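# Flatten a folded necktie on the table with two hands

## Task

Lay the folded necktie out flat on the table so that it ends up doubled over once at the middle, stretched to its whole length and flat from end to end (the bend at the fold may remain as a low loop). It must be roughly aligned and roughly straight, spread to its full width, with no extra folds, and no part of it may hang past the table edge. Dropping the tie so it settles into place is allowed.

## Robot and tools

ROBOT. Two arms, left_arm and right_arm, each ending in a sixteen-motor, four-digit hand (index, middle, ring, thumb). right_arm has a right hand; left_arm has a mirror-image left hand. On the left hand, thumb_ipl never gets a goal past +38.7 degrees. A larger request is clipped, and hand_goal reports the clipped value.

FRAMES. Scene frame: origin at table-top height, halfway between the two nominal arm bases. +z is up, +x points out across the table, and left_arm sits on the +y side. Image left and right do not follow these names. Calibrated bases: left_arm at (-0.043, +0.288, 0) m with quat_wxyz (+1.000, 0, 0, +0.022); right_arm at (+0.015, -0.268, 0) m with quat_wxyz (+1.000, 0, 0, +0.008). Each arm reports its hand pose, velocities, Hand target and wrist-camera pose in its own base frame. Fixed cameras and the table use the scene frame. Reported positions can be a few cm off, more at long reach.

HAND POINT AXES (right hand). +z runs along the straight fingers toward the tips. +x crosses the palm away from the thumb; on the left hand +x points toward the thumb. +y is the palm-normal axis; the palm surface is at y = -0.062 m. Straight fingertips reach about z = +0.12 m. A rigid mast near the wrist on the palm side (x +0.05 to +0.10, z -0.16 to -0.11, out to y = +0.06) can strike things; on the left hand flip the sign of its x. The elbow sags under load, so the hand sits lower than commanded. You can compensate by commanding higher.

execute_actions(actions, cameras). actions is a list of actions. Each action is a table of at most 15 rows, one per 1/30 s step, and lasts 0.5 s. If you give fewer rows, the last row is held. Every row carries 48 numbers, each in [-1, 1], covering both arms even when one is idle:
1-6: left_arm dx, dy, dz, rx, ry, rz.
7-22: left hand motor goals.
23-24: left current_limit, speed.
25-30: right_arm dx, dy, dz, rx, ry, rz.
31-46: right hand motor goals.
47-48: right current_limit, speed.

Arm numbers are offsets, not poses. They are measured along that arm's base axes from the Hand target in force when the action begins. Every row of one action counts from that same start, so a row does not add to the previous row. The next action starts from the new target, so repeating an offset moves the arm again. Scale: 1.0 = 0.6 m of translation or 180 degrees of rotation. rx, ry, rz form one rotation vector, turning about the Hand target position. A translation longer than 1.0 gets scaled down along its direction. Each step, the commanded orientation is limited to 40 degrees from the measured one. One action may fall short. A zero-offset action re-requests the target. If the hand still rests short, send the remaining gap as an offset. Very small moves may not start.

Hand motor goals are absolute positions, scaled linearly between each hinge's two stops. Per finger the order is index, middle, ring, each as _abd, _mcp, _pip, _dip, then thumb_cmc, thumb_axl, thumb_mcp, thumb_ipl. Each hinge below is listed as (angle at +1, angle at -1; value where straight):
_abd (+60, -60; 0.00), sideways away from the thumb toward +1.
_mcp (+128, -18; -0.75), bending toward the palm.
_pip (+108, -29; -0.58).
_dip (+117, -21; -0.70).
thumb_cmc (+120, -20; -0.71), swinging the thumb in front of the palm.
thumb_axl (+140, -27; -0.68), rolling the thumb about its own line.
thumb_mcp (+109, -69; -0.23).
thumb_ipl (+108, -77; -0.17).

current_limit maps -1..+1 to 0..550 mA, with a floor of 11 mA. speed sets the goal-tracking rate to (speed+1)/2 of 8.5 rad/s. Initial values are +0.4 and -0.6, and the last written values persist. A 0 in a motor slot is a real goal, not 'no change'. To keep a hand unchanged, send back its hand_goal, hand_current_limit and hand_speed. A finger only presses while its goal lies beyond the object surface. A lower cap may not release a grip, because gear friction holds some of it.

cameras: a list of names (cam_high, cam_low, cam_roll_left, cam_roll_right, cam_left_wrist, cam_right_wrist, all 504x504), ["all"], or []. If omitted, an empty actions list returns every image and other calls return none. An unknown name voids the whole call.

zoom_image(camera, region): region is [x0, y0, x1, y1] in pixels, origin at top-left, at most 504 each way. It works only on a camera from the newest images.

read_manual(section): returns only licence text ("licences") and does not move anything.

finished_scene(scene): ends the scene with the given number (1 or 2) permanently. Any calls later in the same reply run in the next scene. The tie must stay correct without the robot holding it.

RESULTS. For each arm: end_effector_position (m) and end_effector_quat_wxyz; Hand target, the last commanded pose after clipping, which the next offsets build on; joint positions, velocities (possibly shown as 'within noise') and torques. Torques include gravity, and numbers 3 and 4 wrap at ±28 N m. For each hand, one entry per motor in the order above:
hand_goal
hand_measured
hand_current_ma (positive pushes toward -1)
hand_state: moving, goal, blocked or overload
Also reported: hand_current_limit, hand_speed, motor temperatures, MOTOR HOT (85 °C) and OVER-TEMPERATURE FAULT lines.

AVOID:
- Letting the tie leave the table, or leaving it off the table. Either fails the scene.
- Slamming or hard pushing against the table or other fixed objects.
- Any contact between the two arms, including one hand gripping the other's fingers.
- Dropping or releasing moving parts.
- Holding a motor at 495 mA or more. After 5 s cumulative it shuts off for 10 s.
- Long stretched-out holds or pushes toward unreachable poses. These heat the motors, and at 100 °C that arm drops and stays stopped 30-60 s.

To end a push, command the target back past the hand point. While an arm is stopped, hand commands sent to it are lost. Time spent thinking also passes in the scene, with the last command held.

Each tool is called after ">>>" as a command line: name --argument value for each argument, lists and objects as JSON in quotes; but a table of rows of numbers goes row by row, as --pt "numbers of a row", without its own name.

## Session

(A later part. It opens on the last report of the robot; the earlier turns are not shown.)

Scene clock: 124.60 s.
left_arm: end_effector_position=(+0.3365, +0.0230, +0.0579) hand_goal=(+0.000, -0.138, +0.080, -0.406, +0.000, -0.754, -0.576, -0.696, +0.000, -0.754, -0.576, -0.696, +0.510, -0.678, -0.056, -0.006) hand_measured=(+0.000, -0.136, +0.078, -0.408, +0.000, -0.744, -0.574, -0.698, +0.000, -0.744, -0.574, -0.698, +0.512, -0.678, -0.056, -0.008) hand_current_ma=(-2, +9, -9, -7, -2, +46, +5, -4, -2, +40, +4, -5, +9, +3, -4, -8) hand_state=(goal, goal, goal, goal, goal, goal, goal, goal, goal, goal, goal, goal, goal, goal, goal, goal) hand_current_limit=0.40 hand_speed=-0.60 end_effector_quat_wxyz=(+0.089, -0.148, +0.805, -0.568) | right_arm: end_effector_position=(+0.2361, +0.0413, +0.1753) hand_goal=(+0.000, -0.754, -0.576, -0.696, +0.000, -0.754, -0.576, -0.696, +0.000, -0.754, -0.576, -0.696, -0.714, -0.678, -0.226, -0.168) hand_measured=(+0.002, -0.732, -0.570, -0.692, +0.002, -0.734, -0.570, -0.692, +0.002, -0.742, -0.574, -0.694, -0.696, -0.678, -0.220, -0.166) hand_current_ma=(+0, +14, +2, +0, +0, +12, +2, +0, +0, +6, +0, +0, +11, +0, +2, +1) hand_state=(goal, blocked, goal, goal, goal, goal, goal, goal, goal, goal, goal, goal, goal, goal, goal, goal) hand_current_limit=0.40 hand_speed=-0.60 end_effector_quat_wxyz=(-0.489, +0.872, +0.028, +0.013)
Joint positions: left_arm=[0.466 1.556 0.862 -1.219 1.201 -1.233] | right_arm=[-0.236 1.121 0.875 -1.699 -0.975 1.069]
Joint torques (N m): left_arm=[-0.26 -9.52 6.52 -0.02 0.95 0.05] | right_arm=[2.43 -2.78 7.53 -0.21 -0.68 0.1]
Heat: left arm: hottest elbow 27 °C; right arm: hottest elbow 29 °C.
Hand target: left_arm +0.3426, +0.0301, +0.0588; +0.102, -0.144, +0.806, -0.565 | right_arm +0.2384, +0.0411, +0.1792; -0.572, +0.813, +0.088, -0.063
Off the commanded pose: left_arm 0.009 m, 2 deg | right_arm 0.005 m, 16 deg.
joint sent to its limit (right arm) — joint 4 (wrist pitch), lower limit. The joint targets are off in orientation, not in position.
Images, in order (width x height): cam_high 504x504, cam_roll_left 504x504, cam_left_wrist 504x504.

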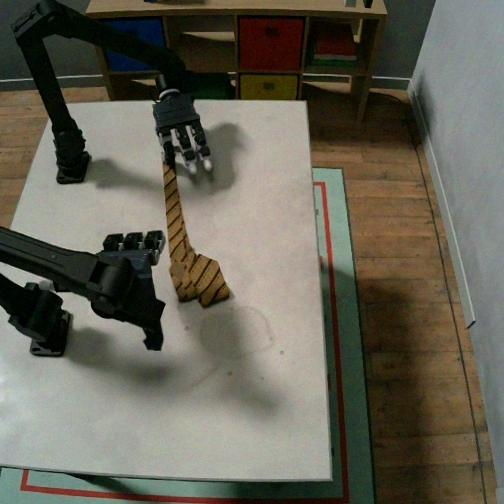

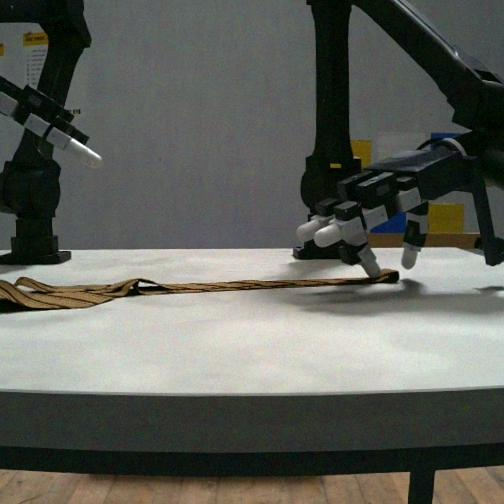

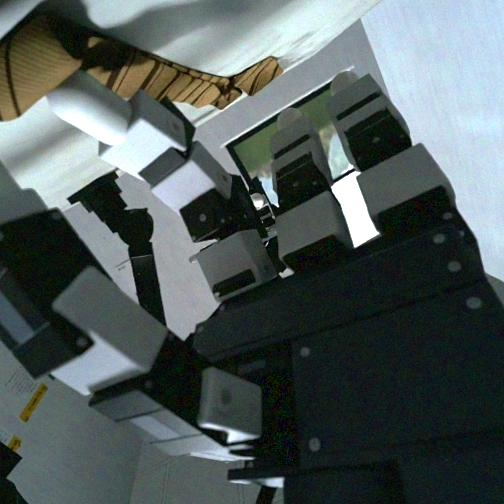

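>>> execute_actions --actions '[[[0,0.004,-0.02,0,0,0,0,-0.09,0.08,-0.406,0,-0.754,-0.576,-0.696,0,-0.754,-0.576,-0.696,0.51,-0.678,-0.056,-0.005,0.4,-0.6,0,0,0,0,0,0,0,-0.754,-0.576,-0.696,0,-0.754,-0.576,-0.696,0,-0.754,-0.576,-0.696,-0.714,-0.678,-0.226,-0.168,0.4,-0.6]],[[0,0,-0.005,0,0,0,0,0.0,0.08,-0.333,0,-0.754,-0.576,-0.696,0,-0.754,-0.576,-0.696,0.51,-0.678,-0.056,-0.005,0.4,-0.6,0,0,0,0,0,0,0,-0.754,-0.576,-0.696,0,-0.754,-0.576,-0.696,0,-0.754,-0.576,-0.696,-0.714,-0.678,-0.226,-0.168,0.4,-0.6]]]' --cameras '["cam_high","cam_left_wrist","cam_roll_left"]'

>>> zoom_image --camera "cam_roll_left" --region '[300, 180, 504, 310]'

>>> zoom_image --camera "cam_left_wrist" --region '[0, 0, 250, 250]'

Scene clock: 126.67 s.
left_arm: end_effector_position=(+0.3404, +0.0254, +0.0481) hand_goal=(+0.000, +0.000, +0.080, -0.334, +0.000, -0.754, -0.576, -0.696, +0.000, -0.754, -0.576, -0.696, +0.510, -0.678, -0.056, -0.006) hand_measured=(+0.000, +0.004, +0.090, -0.328, +0.000, -0.744, -0.574, -0.698, +0.000, -0.744, -0.574, -0.698, +0.512, -0.678, -0.056, -0.008) hand_current_ma=(-2, +19, +39, +19, -2, +46, +5, -4, -2, +40, +4, -5, +8, +3, -4, -8) hand_state=(goal, goal, goal, goal, goal, goal, goal, goal, goal, goal, goal, goal, goal, goal, goal, goal) hand_current_limit=0.40 hand_speed=-0.60 end_effector_quat_wxyz=(+0.092, -0.146, +0.805, -0.568) | right_arm: end_effector_position=(+0.2361, +0.0413, +0.1753) hand_goal=(+0.000, -0.754, -0.576, -0.696, +0.000, -0.754, -0.576, -0.696, +0.000, -0.754, -0.576, -0.696, -0.714, -0.678, -0.226, -0.168) hand_measured=(+0.002, -0.732, -0.570, -0.692, +0.002, -0.734, -0.570, -0.692, +0.002, -0.742, -0.574, -0.694, -0.696, -0.678, -0.220, -0.166) hand_current_ma=(+0, +14, +2, +0, +0, +12, +2, +0, +0, +6, +0, +0, +11, +0, +2, +1) hand_state=(goal, blocked, goal, goal, goal, goal, goal, goal, goal, goal, goal, goal, goal, goal, goal, goal) hand_current_limit=0.40 hand_speed=-0.60 end_effector_quat_wxyz=(-0.489, +0.872, +0.028, +0.013)
Joint positions: left_arm=[0.468 1.584 0.862 -1.192 1.203 -1.225] | right_arm=[-0.236 1.121 0.875 -1.699 -0.975 1.069]
Joint torques (N m): left_arm=[0.03 -9.05 5.64 0.1 0.81 0.11] | right_arm=[2.96 -2.73 7.54 -0.29 -0.73 0.07]
Heat: left arm: hottest elbow 27 °C; right arm: hottest elbow 29 °C.
Hand target: left_arm +0.3426, +0.0325, +0.0438; +0.102, -0.144, +0.806, -0.565 | right_arm +0.2384, +0.0411, +0.1792; -0.572, +0.813, +0.088, -0.063
Off the commanded pose: left_arm 0.009 m, 1 deg | right_arm 0.005 m, 16 deg.
joint sent to its limit (right arm) — joint 4 (wrist pitch), lower limit. The joint targets are off in orientation, not in position.
Images, in order (width x height): cam_high 504x504, cam_roll_left 504x504, cam_left_wrist 504x504.

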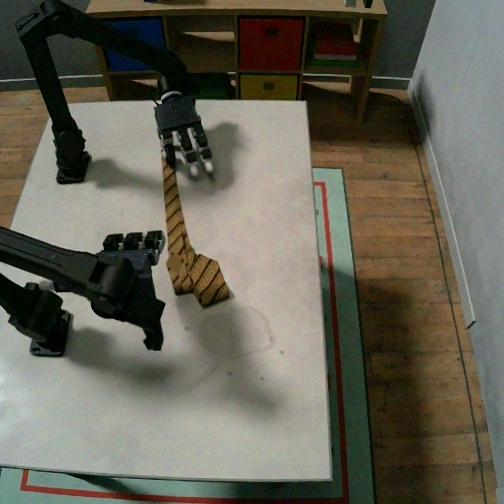

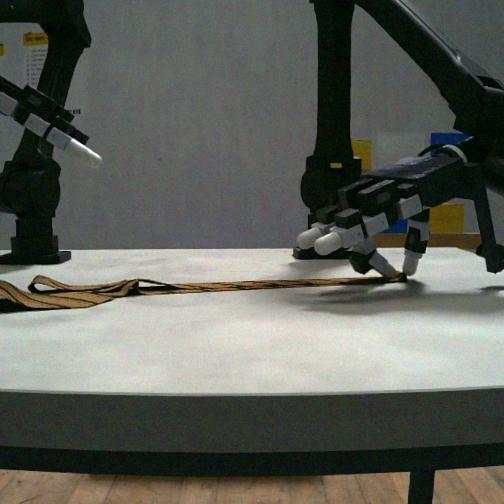

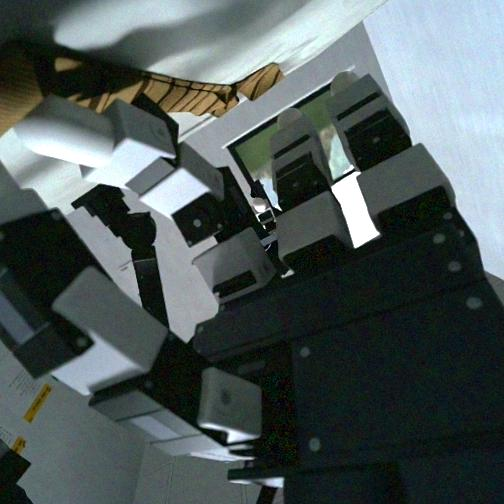

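Scaled by 2.471 from the camera's 504x504 image, which has a finer 720x720 frame.

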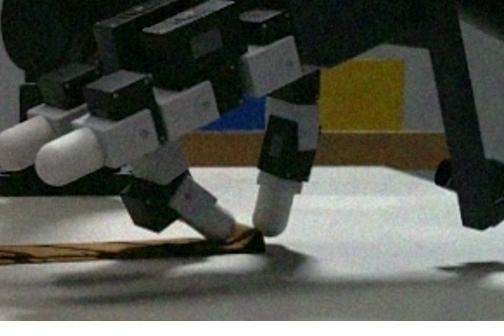

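Scaled by 2.016 from the camera's 504x504 image, which has a finer 720x720 frame.

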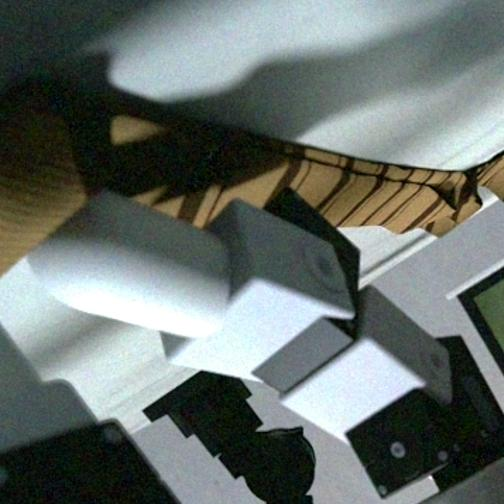

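>>> zoom_image --camera "cam_high" --region '[130, 100, 220, 200]'

Scaled by 5.040 from the camera's 504x504 image, which has a finer 720x720 frame.

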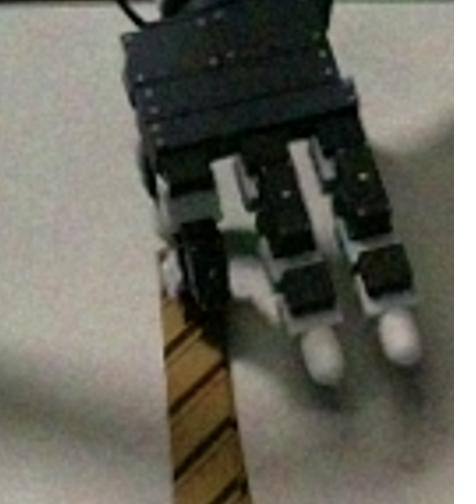

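>>> execute_actions --actions '[[[0,0,0.04,0,0,0,0,-0.137,0.08,-0.406,0,-0.754,-0.576,-0.696,0,-0.754,-0.576,-0.696,0.53,-0.678,-0.056,-0.005,0.4,-0.6,0,0,0,0,0,0,0,-0.754,-0.576,-0.696,0,-0.754,-0.576,-0.696,0,-0.754,-0.576,-0.696,-0.714,-0.678,-0.226,-0.168,0.4,-0.6]],[[0.017,0.033,0,0,0,0,0,-0.137,0.08,-0.406,0,-0.754,-0.576,-0.696,0,-0.754,-0.576,-0.696,0.53,-0.678,-0.056,-0.005,0.4,-0.6,0,0,0,0,0,0,0,-0.754,-0.576,-0.696,0,-0.754,-0.576,-0.696,0,-0.754,-0.576,-0.696,-0.714,-0.678,-0.226,-0.168,0.4,-0.6]],[[0,0,-0.03,0,0,0,0,-0.137,0.08,-0.406,0,-0.754,-0.576,-0.696,0,-0.754,-0.576,-0.696,0.53,-0.678,-0.056,-0.005,0.4,-0.6,0,0,0,0,0,0,0,-0.754,-0.576,-0.696,0,-0.754,-0.576,-0.696,0,-0.754,-0.576,-0.696,-0.714,-0.678,-0.226,-0.168,0.4,-0.6]],[[0,0,-0.02,0,0,0,0,-0.137,0.08,-0.406,0,-0.754,-0.576,-0.696,0,-0.754,-0.576,-0.696,0.53,-0.678,-0.056,-0.005,0.4,-0.6,0,0,0,0,0,0,0,-0.754,-0.576,-0.696,0,-0.754,-0.576,-0.696,0,-0.754,-0.576,-0.696,-0.714,-0.678,-0.226,-0.168,0.4,-0.6]]]' --cameras '["cam_high","cam_left_wrist","cam_roll_left"]'

>>> zoom_image --camera "cam_roll_left" --region '[300, 180, 504, 310]'

>>> zoom_image --camera "cam_high" --region '[130, 100, 220, 200]'

Scene clock: 130.37 s.
left_arm: end_effector_position=(+0.3462, +0.0427, +0.0502) hand_goal=(+0.000, -0.138, +0.080, -0.406, +0.000, -0.754, -0.576, -0.696, +0.000, -0.754, -0.576, -0.696, +0.530, -0.678, -0.056, -0.006) hand_measured=(-0.010, -0.124, +0.126, -0.380, +0.000, -0.744, -0.574, -0.698, +0.000, -0.744, -0.574, -0.698, +0.530, -0.678, -0.056, -0.008) hand_current_ma=(-35, +59, +203, +114, -1, +47, +5, -4, -1, +41, +4, -5, +0, +3, -3, -8) hand_state=(goal, goal, blocked, blocked, goal, goal, goal, goal, goal, goal, goal, goal, goal, goal, goal, goal) hand_current_limit=0.40 hand_speed=-0.60 end_effector_quat_wxyz=(+0.090, -0.158, +0.798, -0.574) | right_arm: end_effector_position=(+0.2361, +0.0413, +0.1753) hand_goal=(+0.000, -0.754, -0.576, -0.696, +0.000, -0.754, -0.576, -0.696, +0.000, -0.754, -0.576, -0.696, -0.714, -0.678, -0.226, -0.168) hand_measured=(+0.002, -0.732, -0.570, -0.692, +0.002, -0.734, -0.570, -0.692, +0.002, -0.742, -0.574, -0.694, -0.696, -0.678, -0.220, -0.166) hand_current_ma=(+0, +14, +2, +0, +0, +12, +2, +0, +0, +6, +0, +0, +11, +0, +2, +1) hand_state=(goal, blocked, goal, goal, goal, goal, goal, goal, goal, goal, goal, goal, goal, goal, goal, goal) hand_current_limit=0.40 hand_speed=-0.60 end_effector_quat_wxyz=(-0.489, +0.872, +0.028, +0.013)
Joint positions: left_arm=[0.51 1.634 0.917 -1.285 1.206 -1.153] | right_arm=[-0.236 1.121 0.875 -1.699 -0.975 1.069]
Joint torques (N m): left_arm=[-0.56 -8.29 6.04 0.65 0.25 0.24] | right_arm=[2.14 -1.9 7.47 -0.31 -0.7 0.07]
Heat: left arm: hottest elbow 27 °C; right arm: hottest elbow 29 °C.
Hand target: left_arm +0.3528, +0.0524, +0.0379; +0.102, -0.144, +0.806, -0.565 | right_arm +0.2384, +0.0411, +0.1792; -0.572, +0.813, +0.088, -0.063
Off the commanded pose: left_arm 0.017 m, 3 deg | right_arm 0.005 m, 16 deg.
joint sent to its limit (right arm) — joint 4 (wrist pitch), lower limit. The joint targets are off in orientation, not in position.
Images, in order (width x height): cam_high 504x504, cam_roll_left 504x504, cam_left_wrist 504x504.

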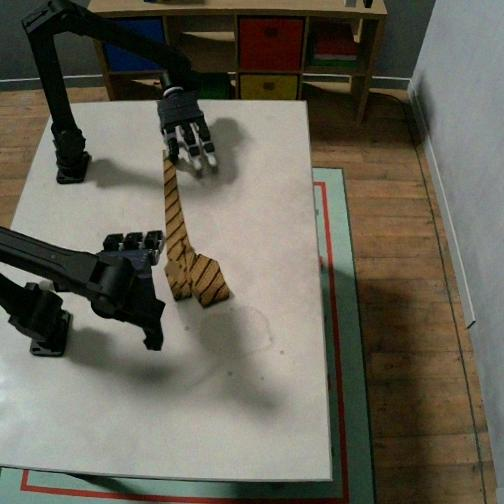

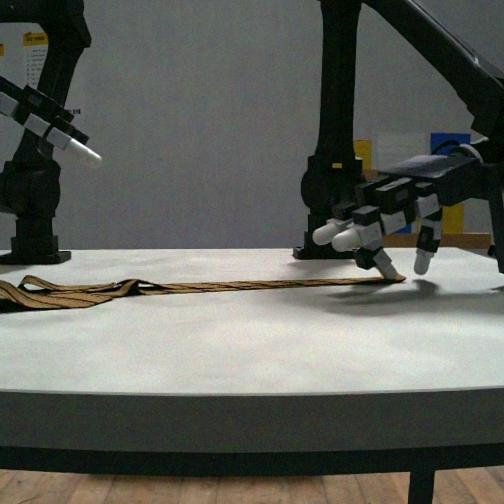

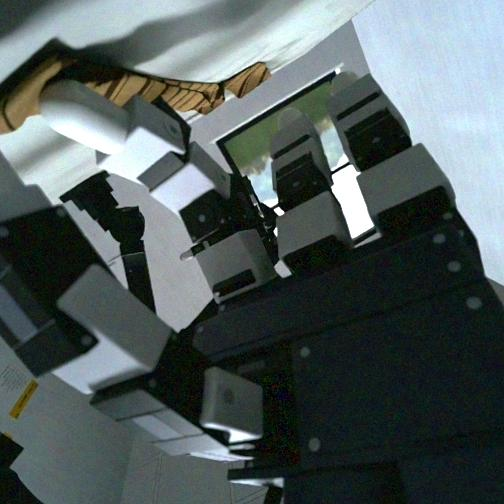

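Scaled by 2.471 from the camera's 504x504 image, which has a finer 720x720 frame.

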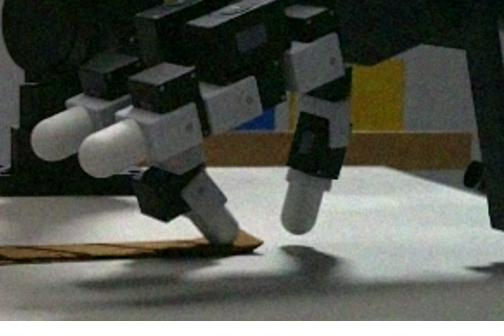

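Scaled by 5.040 from the camera's 504x504 image, which has a finer 720x720 frame.

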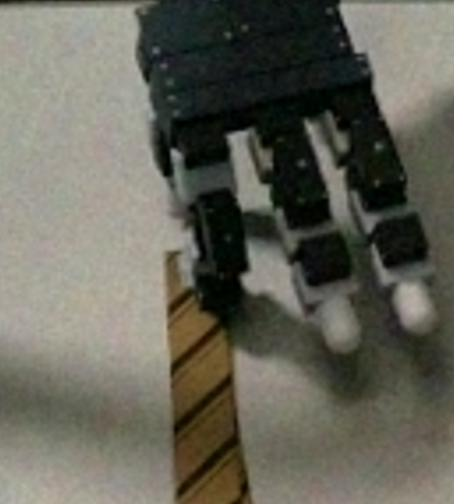

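>>> execute_actions --actions '[[[0,-0.01,0.03,0,0,0,0,-0.137,0.226,-0.261,0,-0.754,-0.576,-0.696,0,-0.754,-0.576,-0.696,0.53,-0.678,-0.056,-0.005,0.4,-0.6,0,0,0,0,0,0,0,-0.754,-0.576,-0.696,0,-0.754,-0.576,-0.696,0,-0.754,-0.576,-0.696,-0.714,-0.678,-0.226,-0.168,0.4,-0.6]],[[0,-0.008,0,0,0,0,0,-0.137,0.226,-0.261,0,-0.754,-0.576,-0.696,0,-0.754,-0.576,-0.696,0.53,-0.678,-0.056,-0.005,0.4,-0.6,0,0,0,0,0,0,0,-0.754,-0.576,-0.696,0,-0.754,-0.576,-0.696,0,-0.754,-0.576,-0.696,-0.714,-0.678,-0.226,-0.168,0.4,-0.6]]]' --cameras '["cam_high","cam_left_wrist","cam_roll_left"]'

>>> zoom_image --camera "cam_roll_left" --region '[300, 180, 504, 310]'

>>> zoom_image --camera "cam_high" --region '[130, 100, 220, 200]'

>>> zoom_image --camera "cam_left_wrist" --region '[0, 0, 250, 250]'

Scene clock: 132.93 s.
left_arm: end_effector_position=(+0.3499, +0.0462, +0.0508) hand_goal=(+0.000, -0.138, +0.226, -0.262, +0.000, -0.754, -0.576, -0.696, +0.000, -0.754, -0.576, -0.696, +0.530, -0.678, -0.056, -0.006) hand_measured=(-0.002, -0.132, +0.220, -0.264, +0.000, -0.744, -0.574, -0.698, +0.000, -0.744, -0.574, -0.698, +0.530, -0.678, -0.056, -0.008) hand_current_ma=(-9, +22, -19, -11, -1, +47, +5, -4, -1, +41, +4, -5, +1, +3, -3, -8) hand_state=(goal, goal, goal, goal, goal, goal, goal, goal, goal, goal, goal, goal, goal, goal, goal, goal) hand_current_limit=0.40 hand_speed=-0.60 end_effector_quat_wxyz=(+0.100, -0.151, +0.804, -0.566) | right_arm: end_effector_position=(+0.2361, +0.0413, +0.1753) hand_goal=(+0.000, -0.754, -0.576, -0.696, +0.000, -0.754, -0.576, -0.696, +0.000, -0.754, -0.576, -0.696, -0.714, -0.678, -0.226, -0.168) hand_measured=(+0.002, -0.732, -0.570, -0.692, +0.002, -0.734, -0.570, -0.692, +0.002, -0.742, -0.574, -0.694, -0.696, -0.678, -0.220, -0.166) hand_current_ma=(+0, +14, +2, +0, +0, +12, +2, +0, +0, +6, +0, +0, +11, +0, +2, +1) hand_state=(goal, blocked, goal, goal, goal, goal, goal, goal, goal, goal, goal, goal, goal, goal, goal, goal) hand_current_limit=0.40 hand_speed=-0.60 end_effector_quat_wxyz=(-0.489, +0.872, +0.028, +0.013)
Joint positions: left_arm=[0.508 1.62 0.915 -1.254 1.195 -1.168] | right_arm=[-0.236 1.121 0.875 -1.699 -0.975 1.069]
Joint torques (N m): left_arm=[-2.26 -11.99 5.72 -0.06 0.99 -0.19] | right_arm=[2.08 -2.78 7.58 -0.21 -0.67 0.09]
Heat: left arm: hottest elbow 27 °C; right arm: hottest elbow 29 °C.
Hand target: left_arm +0.3528, +0.0415, +0.0559; +0.102, -0.144, +0.806, -0.565 | right_arm +0.2384, +0.0411, +0.1792; -0.572, +0.813, +0.088, -0.063
Off the commanded pose: left_arm 0.007 m, 1 deg | right_arm 0.005 m, 16 deg.
joint sent to its limit (right arm) — joint 4 (wrist pitch), lower limit. The joint targets are off in orientation, not in position.
Images, in order (width x height): cam_high 504x504, cam_roll_left 504x504, cam_left_wrist 504x504.

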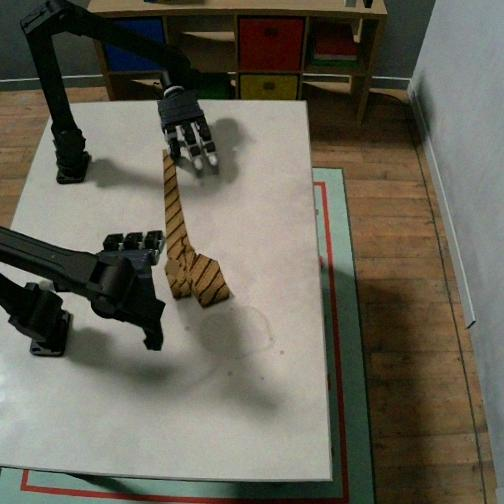

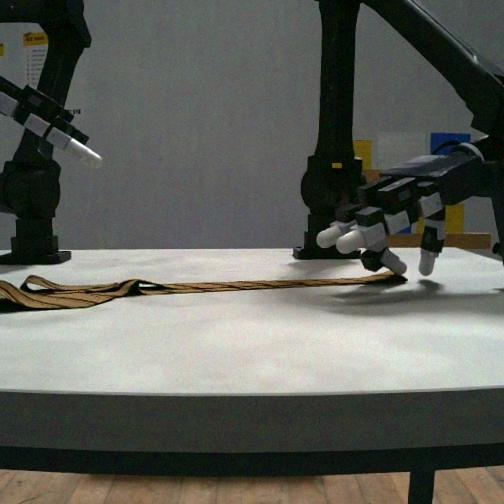

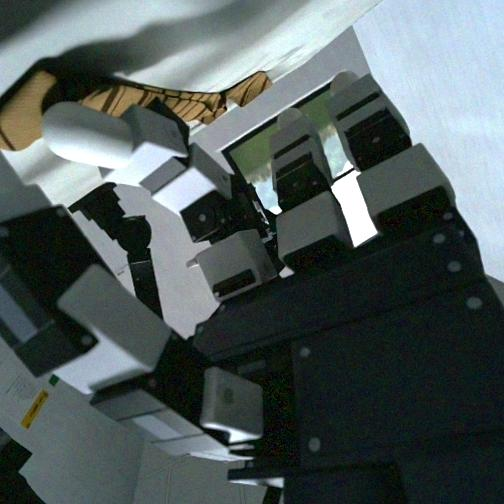

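Scaled by 2.471 from the camera's 504x504 image, which has a finer 720x720 frame.

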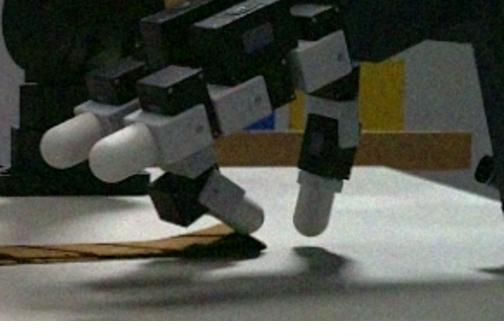

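Scaled by 5.040 from the camera's 504x504 image, which has a finer 720x720 frame.

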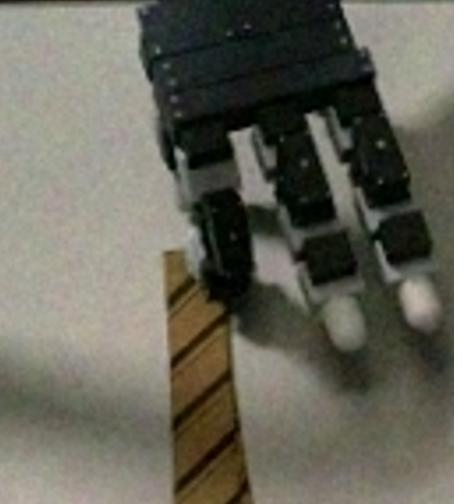

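Scaled by 2.016 from the camera's 504x504 image, which has a finer 720x720 frame.

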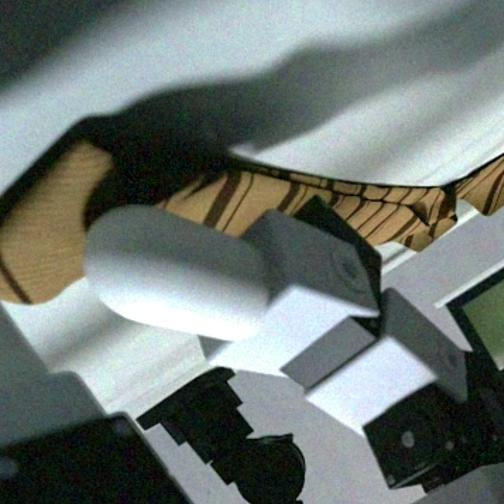

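>>> execute_actions --actions '[[[-0.012,-0.035,0.01,0,0,0,0,-0.137,0.226,-0.261,0,-0.754,-0.576,-0.696,0,-0.754,-0.576,-0.696,0.53,-0.678,-0.056,-0.005,0.4,-0.6,0,0,0,0,0,0,0,-0.754,-0.576,-0.696,0,-0.754,-0.576,-0.696,0,-0.754,-0.576,-0.696,-0.714,-0.678,-0.226,-0.168,0.4,-0.6]],[[0,0,-0.02,0,0,0,0,-0.137,0.226,-0.261,0,-0.754,-0.576,-0.696,0,-0.754,-0.576,-0.696,0.53,-0.678,-0.056,-0.005,0.4,-0.6,0,0,0,0,0,0,0,-0.754,-0.576,-0.696,0,-0.754,-0.576,-0.696,0,-0.754,-0.576,-0.696,-0.714,-0.678,-0.226,-0.168,0.4,-0.6]]]' --cameras '["cam_high","cam_left_wrist","cam_roll_left"]'

>>> zoom_image --camera "cam_roll_left" --region '[300, 180, 504, 310]'

>>> zoom_image --camera "cam_high" --region '[130, 100, 220, 200]'

Scene clock: 134.57 s.
left_arm: end_effector_position=(+0.3444, +0.0222, +0.0510) hand_goal=(+0.000, -0.138, +0.226, -0.262, +0.000, -0.754, -0.576, -0.696, +0.000, -0.754, -0.576, -0.696, +0.530, -0.678, -0.056, -0.006) hand_measured=(-0.002, -0.132, +0.222, -0.264, +0.000, -0.744, -0.574, -0.698, +0.000, -0.744, -0.574, -0.698, +0.530, -0.678, -0.056, -0.008) hand_current_ma=(-7, +21, -15, -10, -1, +47, +5, -4, -1, +41, +4, -5, +2, +3, -3, -8) hand_state=(goal, goal, goal, goal, goal, goal, goal, goal, goal, goal, goal, goal, goal, goal, goal, goal) hand_current_limit=0.40 hand_speed=-0.60 end_effector_quat_wxyz=(+0.105, -0.143, +0.806, -0.565) | right_arm: end_effector_position=(+0.2361, +0.0413, +0.1753) hand_goal=(+0.000, -0.754, -0.576, -0.696, +0.000, -0.754, -0.576, -0.696, +0.000, -0.754, -0.576, -0.696, -0.714, -0.678, -0.226, -0.168) hand_measured=(+0.002, -0.732, -0.570, -0.692, +0.002, -0.734, -0.570, -0.692, +0.002, -0.742, -0.574, -0.694, -0.696, -0.678, -0.220, -0.166) hand_current_ma=(+0, +14, +2, +0, +0, +12, +2, +0, +0, +6, +0, +0, +11, +0, +2, +1) hand_state=(goal, blocked, goal, goal, goal, goal, goal, goal, goal, goal, goal, goal, goal, goal, goal, goal) hand_current_limit=0.40 hand_speed=-0.60 end_effector_quat_wxyz=(-0.489, +0.872, +0.028, +0.013)
Joint positions: left_arm=[0.457 1.554 0.844 -1.124 1.211 -1.282] | right_arm=[-0.236 1.121 0.875 -1.699 -0.975 1.069]
Joint torques (N m): left_arm=[-1.55 -9.23 5.96 0.1 0.94 -0.17] | right_arm=[1.55 -2.67 7.53 -0.34 -0.65 0.1]
Heat: left arm: hottest elbow 27 °C; right arm: hottest elbow 29 °C.
Hand target: left_arm +0.3456, +0.0204, +0.0498; +0.102, -0.144, +0.806, -0.565 | right_arm +0.2384, +0.0411, +0.1792; -0.572, +0.813, +0.088, -0.063
Off the commanded pose: left_arm 0.002 m, 0 deg | right_arm 0.005 m, 16 deg.
joint sent to its limit (right arm) — joint 4 (wrist pitch), lower limit. The joint targets are off in orientation, not in position.
Images, in order (width x height): cam_high 504x504, cam_roll_left 504x504, cam_left_wrist 504x504.

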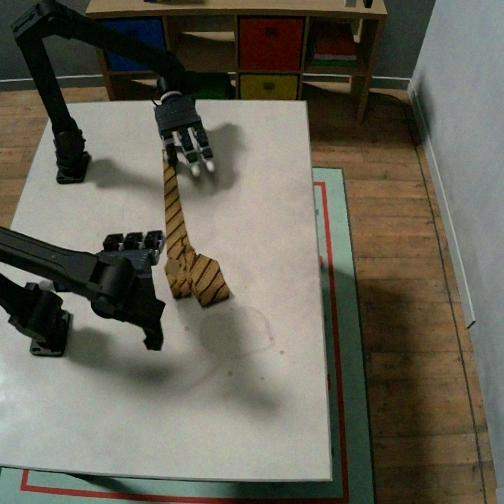

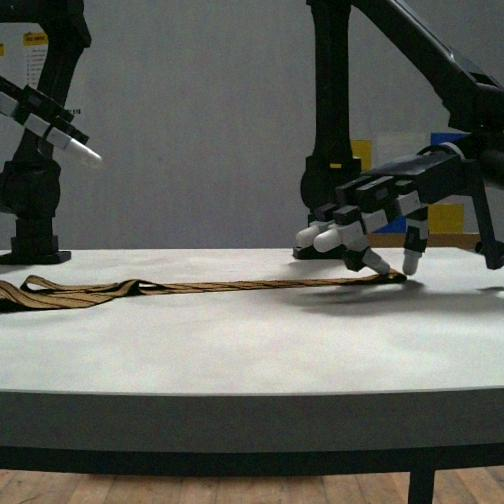

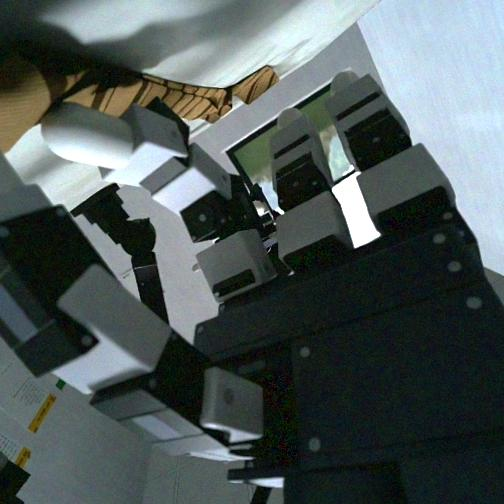

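Scaled by 2.471 from the camera's 504x504 image, which has a finer 720x720 frame.

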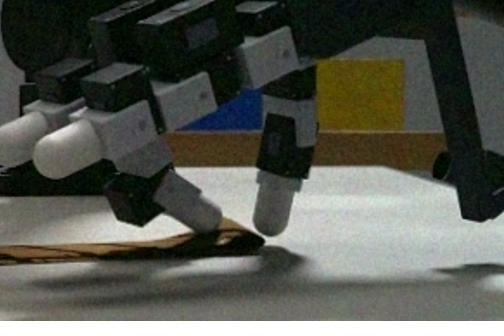

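Scaled by 5.040 from the camera's 504x504 image, which has a finer 720x720 frame.

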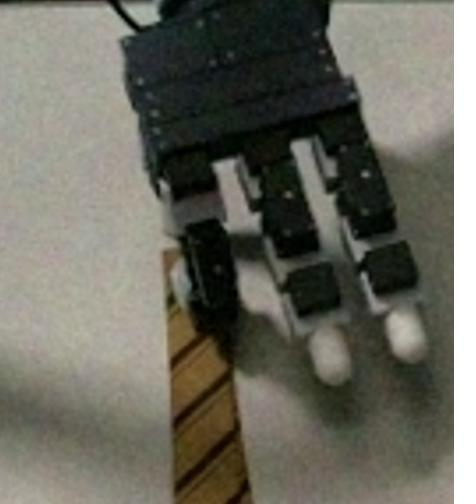

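>>> execute_actions --actions '[[[-0.004,0.014,0,0,0,0,0,-0.137,0.226,-0.261,0,-0.754,-0.576,-0.696,0,-0.754,-0.576,-0.696,0.53,-0.678,-0.056,-0.005,0.4,-0.6,0,0,0,0,0,0,0,-0.754,-0.576,-0.696,0,-0.754,-0.576,-0.696,0,-0.754,-0.576,-0.696,-0.714,-0.678,-0.226,-0.168,0.4,-0.6]],[[0,0,-0.02,0,0,0,0,-0.137,0.226,-0.261,0,-0.754,-0.576,-0.696,0,-0.754,-0.576,-0.696,0.53,-0.678,-0.056,-0.005,0.4,-0.6,0,0,0,0,0,0,0,-0.754,-0.576,-0.696,0,-0.754,-0.576,-0.696,0,-0.754,-0.576,-0.696,-0.714,-0.678,-0.226,-0.168,0.4,-0.6]]]' --cameras '["cam_high","cam_left_wrist","cam_roll_left"]'

>>> zoom_image --camera "cam_roll_left" --region '[300, 180, 504, 310]'

>>> zoom_image --camera "cam_high" --region '[130, 100, 220, 200]'

Scene clock: 136.27 s.
left_arm: end_effector_position=(+0.3396, +0.0212, +0.0435) hand_goal=(+0.000, -0.138, +0.226, -0.262, +0.000, -0.754, -0.576, -0.696, +0.000, -0.754, -0.576, -0.696, +0.530, -0.678, -0.056, -0.006) hand_measured=(-0.002, -0.132, +0.224, -0.264, +0.000, -0.742, -0.574, -0.698, +0.000, -0.744, -0.574, -0.698, +0.536, -0.678, -0.054, -0.002) hand_current_ma=(-7, +21, -8, -6, -1, +47, +5, -4, -1, +43, +4, -5, +23, +4, +8, +21) hand_state=(goal, goal, goal, goal, goal, goal, goal, goal, goal, goal, goal, goal, goal, goal, goal, goal) hand_current_limit=0.40 hand_speed=-0.60 end_effector_quat_wxyz=(+0.094, -0.145, +0.804, -0.569) | right_arm: end_effector_position=(+0.2361, +0.0413, +0.1753) hand_goal=(+0.000, -0.754, -0.576, -0.696, +0.000, -0.754, -0.576, -0.696, +0.000, -0.754, -0.576, -0.696, -0.714, -0.678, -0.226, -0.168) hand_measured=(+0.002, -0.732, -0.570, -0.692, +0.002, -0.734, -0.570, -0.692, +0.002, -0.742, -0.574, -0.694, -0.696, -0.678, -0.220, -0.166) hand_current_ma=(+0, +14, +2, +0, +0, +12, +2, +0, +0, +6, +0, +0, +11, +0, +2, +1) hand_state=(goal, blocked, goal, goal, goal, goal, goal, goal, goal, goal, goal, goal, goal, goal, goal, goal) hand_current_limit=0.40 hand_speed=-0.60 end_effector_quat_wxyz=(-0.489, +0.872, +0.028, +0.013)
Joint positions: left_arm=[0.46 1.581 0.844 -1.153 1.209 -1.245] | right_arm=[-0.236 1.121 0.875 -1.699 -0.975 1.069]
Joint torques (N m): left_arm=[-0.15 -8.41 5.94 0.18 0.73 0.07] | right_arm=[2.2 -2.67 7.34 -0.51 -0.71 0.06]
Heat: left arm: hottest elbow 27 °C; right arm: hottest elbow 29 °C.
Hand target: left_arm +0.3432, +0.0289, +0.0378; +0.102, -0.144, +0.806, -0.565 | right_arm +0.2384, +0.0411, +0.1792; -0.572, +0.813, +0.088, -0.063
Off the commanded pose: left_arm 0.010 m, 1 deg | right_arm 0.005 m, 16 deg.
joint sent to its limit (right arm) — joint 4 (wrist pitch), lower limit. The joint targets are off in orientation, not in position.
Images, in order (width x height): cam_high 504x504, cam_roll_left 504x504, cam_left_wrist 504x504.

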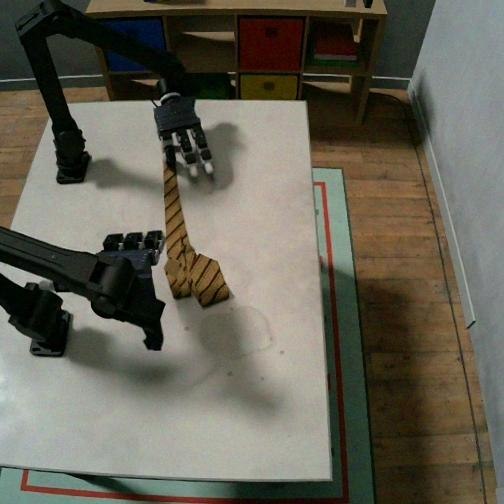

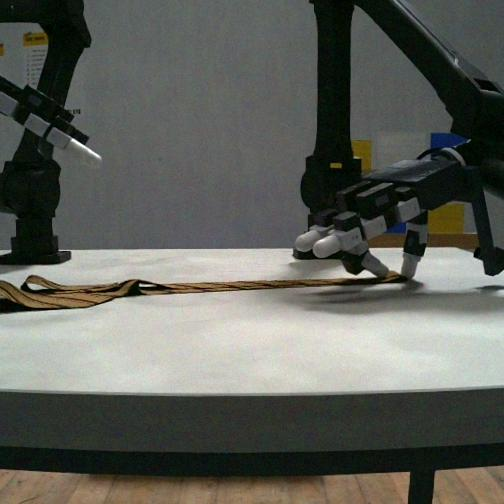

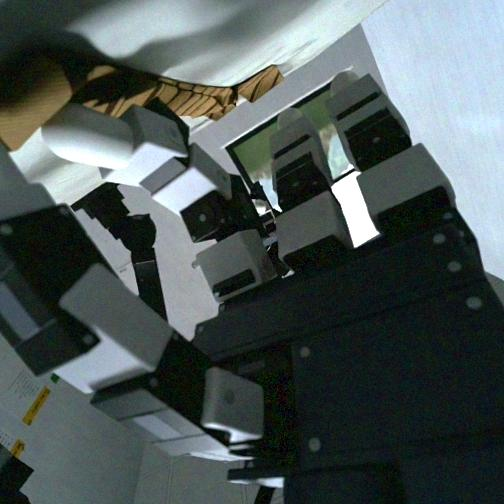

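Scaled by 2.471 from the camera's 504x504 image, which has a finer 720x720 frame.

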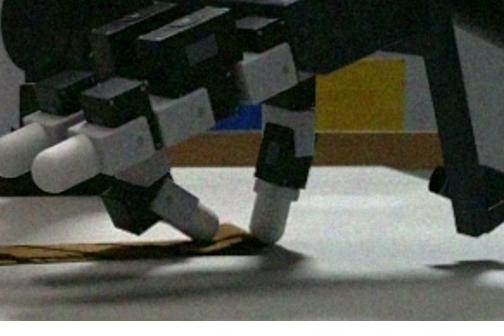

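Scaled by 5.040 from the camera's 504x504 image, which has a finer 720x720 frame.

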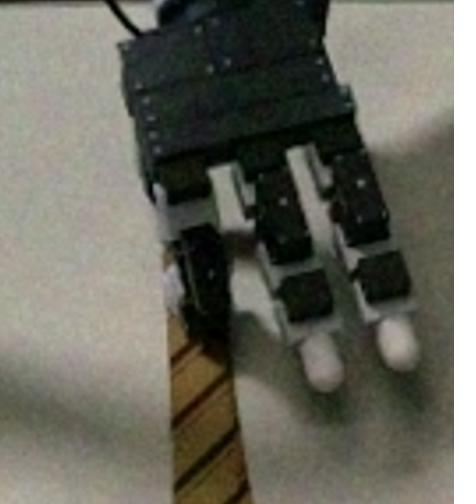

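>>> execute_actions --actions '[[[0,0,-0.008,0,0,0,0,0.0,0.226,-0.261,0,-0.754,-0.576,-0.696,0,-0.754,-0.576,-0.696,0.53,-0.678,-0.056,-0.005,0.4,-0.6,0,0,0,0,0,0,0,-0.754,-0.576,-0.696,0,-0.754,-0.576,-0.696,0,-0.754,-0.576,-0.696,-0.714,-0.678,-0.226,-0.168,0.4,-0.6]],[[0,0,0,0,0,0,0,0.14,0.226,-0.261,0,-0.754,-0.576,-0.696,0,-0.754,-0.576,-0.696,0.53,-0.678,-0.0,0.05,0.4,-0.6,0,0,0,0,0,0,0,-0.754,-0.576,-0.696,0,-0.754,-0.576,-0.696,0,-0.754,-0.576,-0.696,-0.714,-0.678,-0.226,-0.168,0.4,-0.6]]]' --cameras '["cam_high","cam_left_wrist","cam_roll_left"]'

>>> zoom_image --camera "cam_roll_left" --region '[300, 180, 504, 310]'

>>> zoom_image --camera "cam_left_wrist" --region '[0, 0, 250, 250]'

Scene clock: 137.90 s.
left_arm: end_effector_position=(+0.3405, +0.0238, +0.0428) hand_goal=(+0.000, +0.140, +0.226, -0.262, +0.000, -0.754, -0.576, -0.696, +0.000, -0.754, -0.576, -0.696, +0.530, -0.678, +0.000, +0.050) hand_measured=(-0.002, +0.090, +0.218, -0.264, +0.000, -0.742, -0.574, -0.698, +0.000, -0.744, -0.574, -0.698, +0.526, -0.678, -0.052, +0.028) hand_current_ma=(-7, -239, -31, -4, -1, +47, +5, -4, -1, +43, +4, -5, -12, +0, -308, -125) hand_state=(goal, blocked, goal, goal, goal, goal, goal, goal, goal, goal, goal, goal, goal, goal, blocked, blocked) hand_current_limit=0.40 hand_speed=-0.60 end_effector_quat_wxyz=(+0.098, -0.145, +0.805, -0.567) | right_arm: end_effector_position=(+0.2361, +0.0413, +0.1753) hand_goal=(+0.000, -0.754, -0.576, -0.696, +0.000, -0.754, -0.576, -0.696, +0.000, -0.754, -0.576, -0.696, -0.714, -0.678, -0.226, -0.168) hand_measured=(+0.002, -0.732, -0.570, -0.692, +0.002, -0.734, -0.570, -0.692, +0.002, -0.742, -0.574, -0.694, -0.696, -0.678, -0.220, -0.166) hand_current_ma=(+0, +14, +2, +0, +0, +12, +2, +0, +0, +6, +0, +0, +11, +0, +2, +1) hand_state=(goal, blocked, goal, goal, goal, goal, goal, goal, goal, goal, goal, goal, goal, goal, goal, goal) hand_current_limit=0.40 hand_speed=-0.60 end_effector_quat_wxyz=(-0.489, +0.872, +0.028, +0.013)
Joint positions: left_arm=[0.465 1.581 0.844 -1.145 1.207 -1.247] | right_arm=[-0.236 1.121 0.875 -1.699 -0.975 1.069]
Joint torques (N m): left_arm=[-0.44 -7.53 5.64 0.4 0.82 0.09] | right_arm=[1.67 -2.73 7.51 -0.24 -0.72 0.02]
Heat: left arm: hottest elbow 27 °C; right arm: hottest elbow 29 °C.
Hand target: left_arm +0.3432, +0.0289, +0.0331; +0.102, -0.144, +0.806, -0.565 | right_arm +0.2384, +0.0411, +0.1792; -0.572, +0.813, +0.088, -0.063
Off the commanded pose: left_arm 0.011 m, 1 deg | right_arm 0.005 m, 16 deg.
joint sent to its limit (right arm) — joint 4 (wrist pitch), lower limit. The joint targets are off in orientation, not in position.
Images, in order (width x height): cam_high 504x504, cam_roll_left 504x504, cam_left_wrist 504x504.

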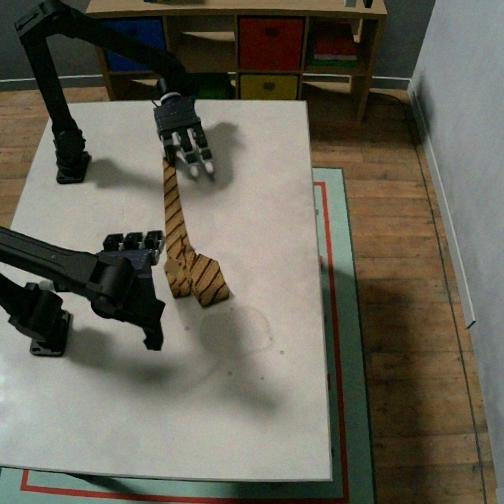

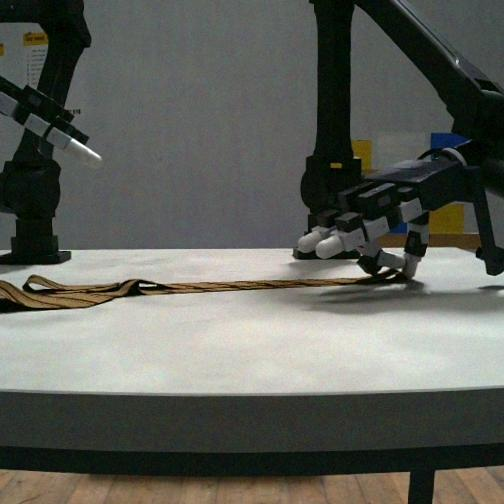

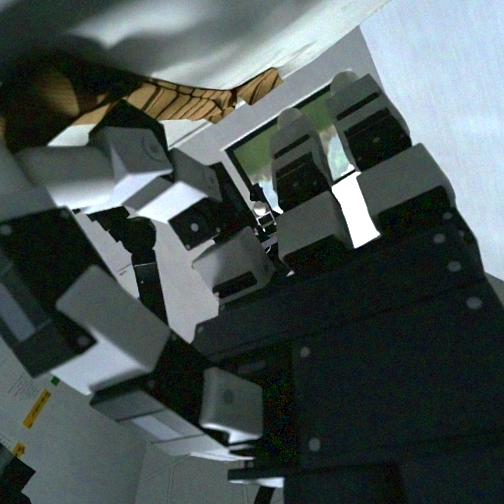

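Scaled by 2.471 from the camera's 504x504 image, which has a finer 720x720 frame.

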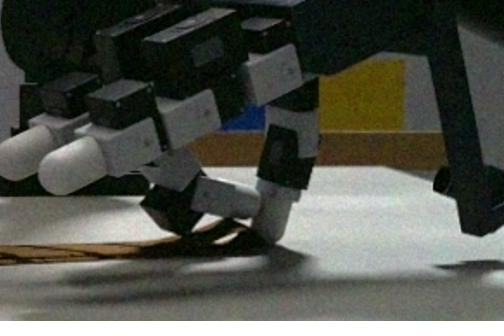

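Scaled by 2.016 from the camera's 504x504 image, which has a finer 720x720 frame.

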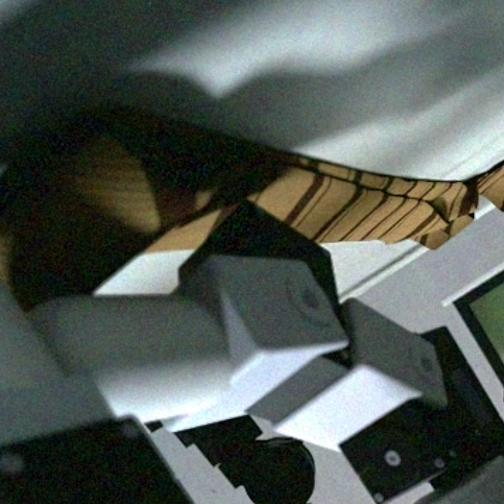

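>>> execute_actions --actions '[[[0,0,0.05,0,0,0,0,0.14,0.226,-0.261,0,-0.754,-0.576,-0.696,0,-0.754,-0.576,-0.696,0.53,-0.678,-0.0,0.05,0.4,-0.6,0,0,0,0,0,0,0,-0.754,-0.576,-0.696,0,-0.754,-0.576,-0.696,0,-0.754,-0.576,-0.696,-0.714,-0.678,-0.226,-0.168,0.4,-0.6]],[[0,0,0.06,0,0,0,0,0.14,0.226,-0.261,0,-0.754,-0.576,-0.696,0,-0.754,-0.576,-0.696,0.53,-0.678,-0.0,0.05,0.4,-0.6,0,0,0,0,0,0,0,-0.754,-0.576,-0.696,0,-0.754,-0.576,-0.696,0,-0.754,-0.576,-0.696,-0.714,-0.678,-0.226,-0.168,0.4,-0.6]]]' --cameras '["cam_high","cam_left_wrist","cam_roll_left"]'

>>> zoom_image --camera "cam_roll_left" --region '[300, 180, 504, 310]'

Scene clock: 140.57 s.
left_arm: end_effector_position=(+0.3319, +0.0200, +0.0913) hand_goal=(+0.000, +0.140, +0.226, -0.262, +0.000, -0.754, -0.576, -0.696, +0.000, -0.754, -0.576, -0.696, +0.530, -0.678, +0.000, +0.050) hand_measured=(+0.000, +0.090, +0.218, -0.264, +0.000, -0.742, -0.574, -0.698, +0.000, -0.744, -0.574, -0.698, +0.528, -0.678, -0.052, +0.028) hand_current_ma=(+1, -239, -34, -4, -1, +49, +5, -4, +0, +43, +4, -5, -6, -1, -308, -125) hand_state=(goal, blocked, goal, goal, goal, goal, goal, goal, goal, goal, goal, goal, goal, goal, blocked, blocked) hand_current_limit=0.40 hand_speed=-0.60 end_effector_quat_wxyz=(+0.088, -0.150, +0.804, -0.568) | right_arm: end_effector_position=(+0.2361, +0.0413, +0.1753) hand_goal=(+0.000, -0.754, -0.576, -0.696, +0.000, -0.754, -0.576, -0.696, +0.000, -0.754, -0.576, -0.696, -0.714, -0.678, -0.226, -0.168) hand_measured=(+0.002, -0.732, -0.570, -0.692, +0.002, -0.734, -0.570, -0.692, +0.002, -0.742, -0.574, -0.694, -0.696, -0.678, -0.220, -0.166) hand_current_ma=(+0, +14, +2, +0, +0, +12, +2, +0, +0, +6, +0, +0, +11, +0, +2, +1) hand_state=(goal, blocked, goal, goal, goal, goal, goal, goal, goal, goal, goal, goal, goal, goal, goal, goal) hand_current_limit=0.40 hand_speed=-0.60 end_effector_quat_wxyz=(-0.489, +0.872, +0.028, +0.013)
Joint positions: left_arm=[0.465 1.482 0.886 -1.309 1.203 -1.244] | right_arm=[-0.236 1.121 0.875 -1.699 -0.975 1.069]
Joint torques (N m): left_arm=[-0.38 -8.88 8.83 -0.62 0.93 0.05] | right_arm=[2.14 -2.08 7.57 -0.39 -0.69 0.03]
Heat: left arm: hottest elbow 27 °C; right arm: hottest elbow 29 °C.
Hand target: left_arm +0.3433, +0.0289, +0.0991; +0.102, -0.144, +0.806, -0.565 | right_arm +0.2384, +0.0411, +0.1792; -0.572, +0.813, +0.088, -0.063
Off the commanded pose: left_arm 0.016 m, 2 deg | right_arm 0.005 m, 16 deg.
joint sent to its limit (right arm) — joint 4 (wrist pitch), lower limit. The joint targets are off in orientation, not in position.
Images, in order (width x height): cam_high 504x504, cam_roll_left 504x504, cam_left_wrist 504x504.

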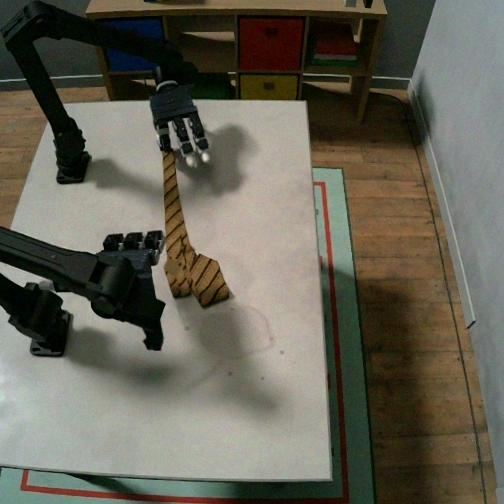

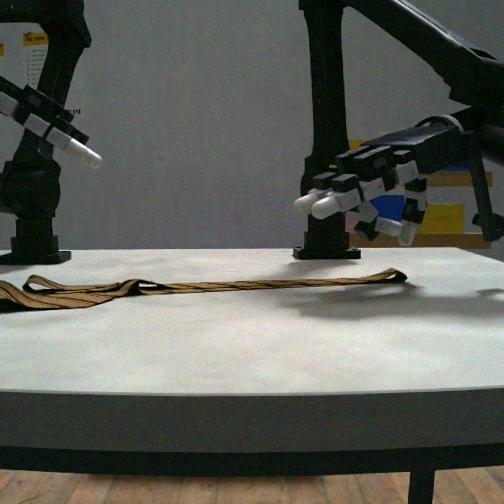

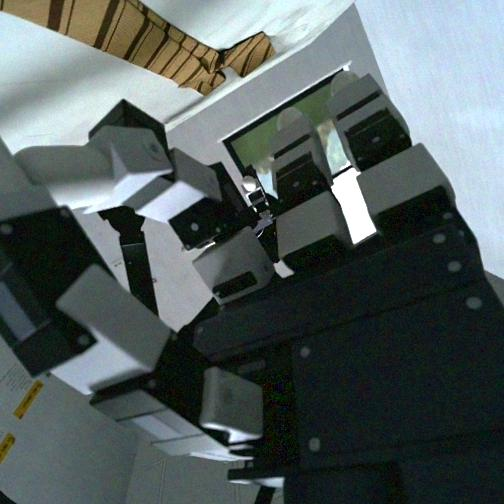

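Scaled by 2.471 from the camera's 504x504 image, which has a finer 720x720 frame.

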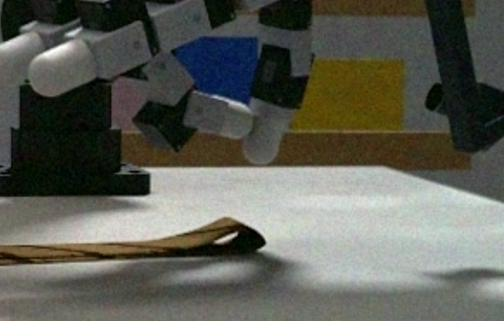

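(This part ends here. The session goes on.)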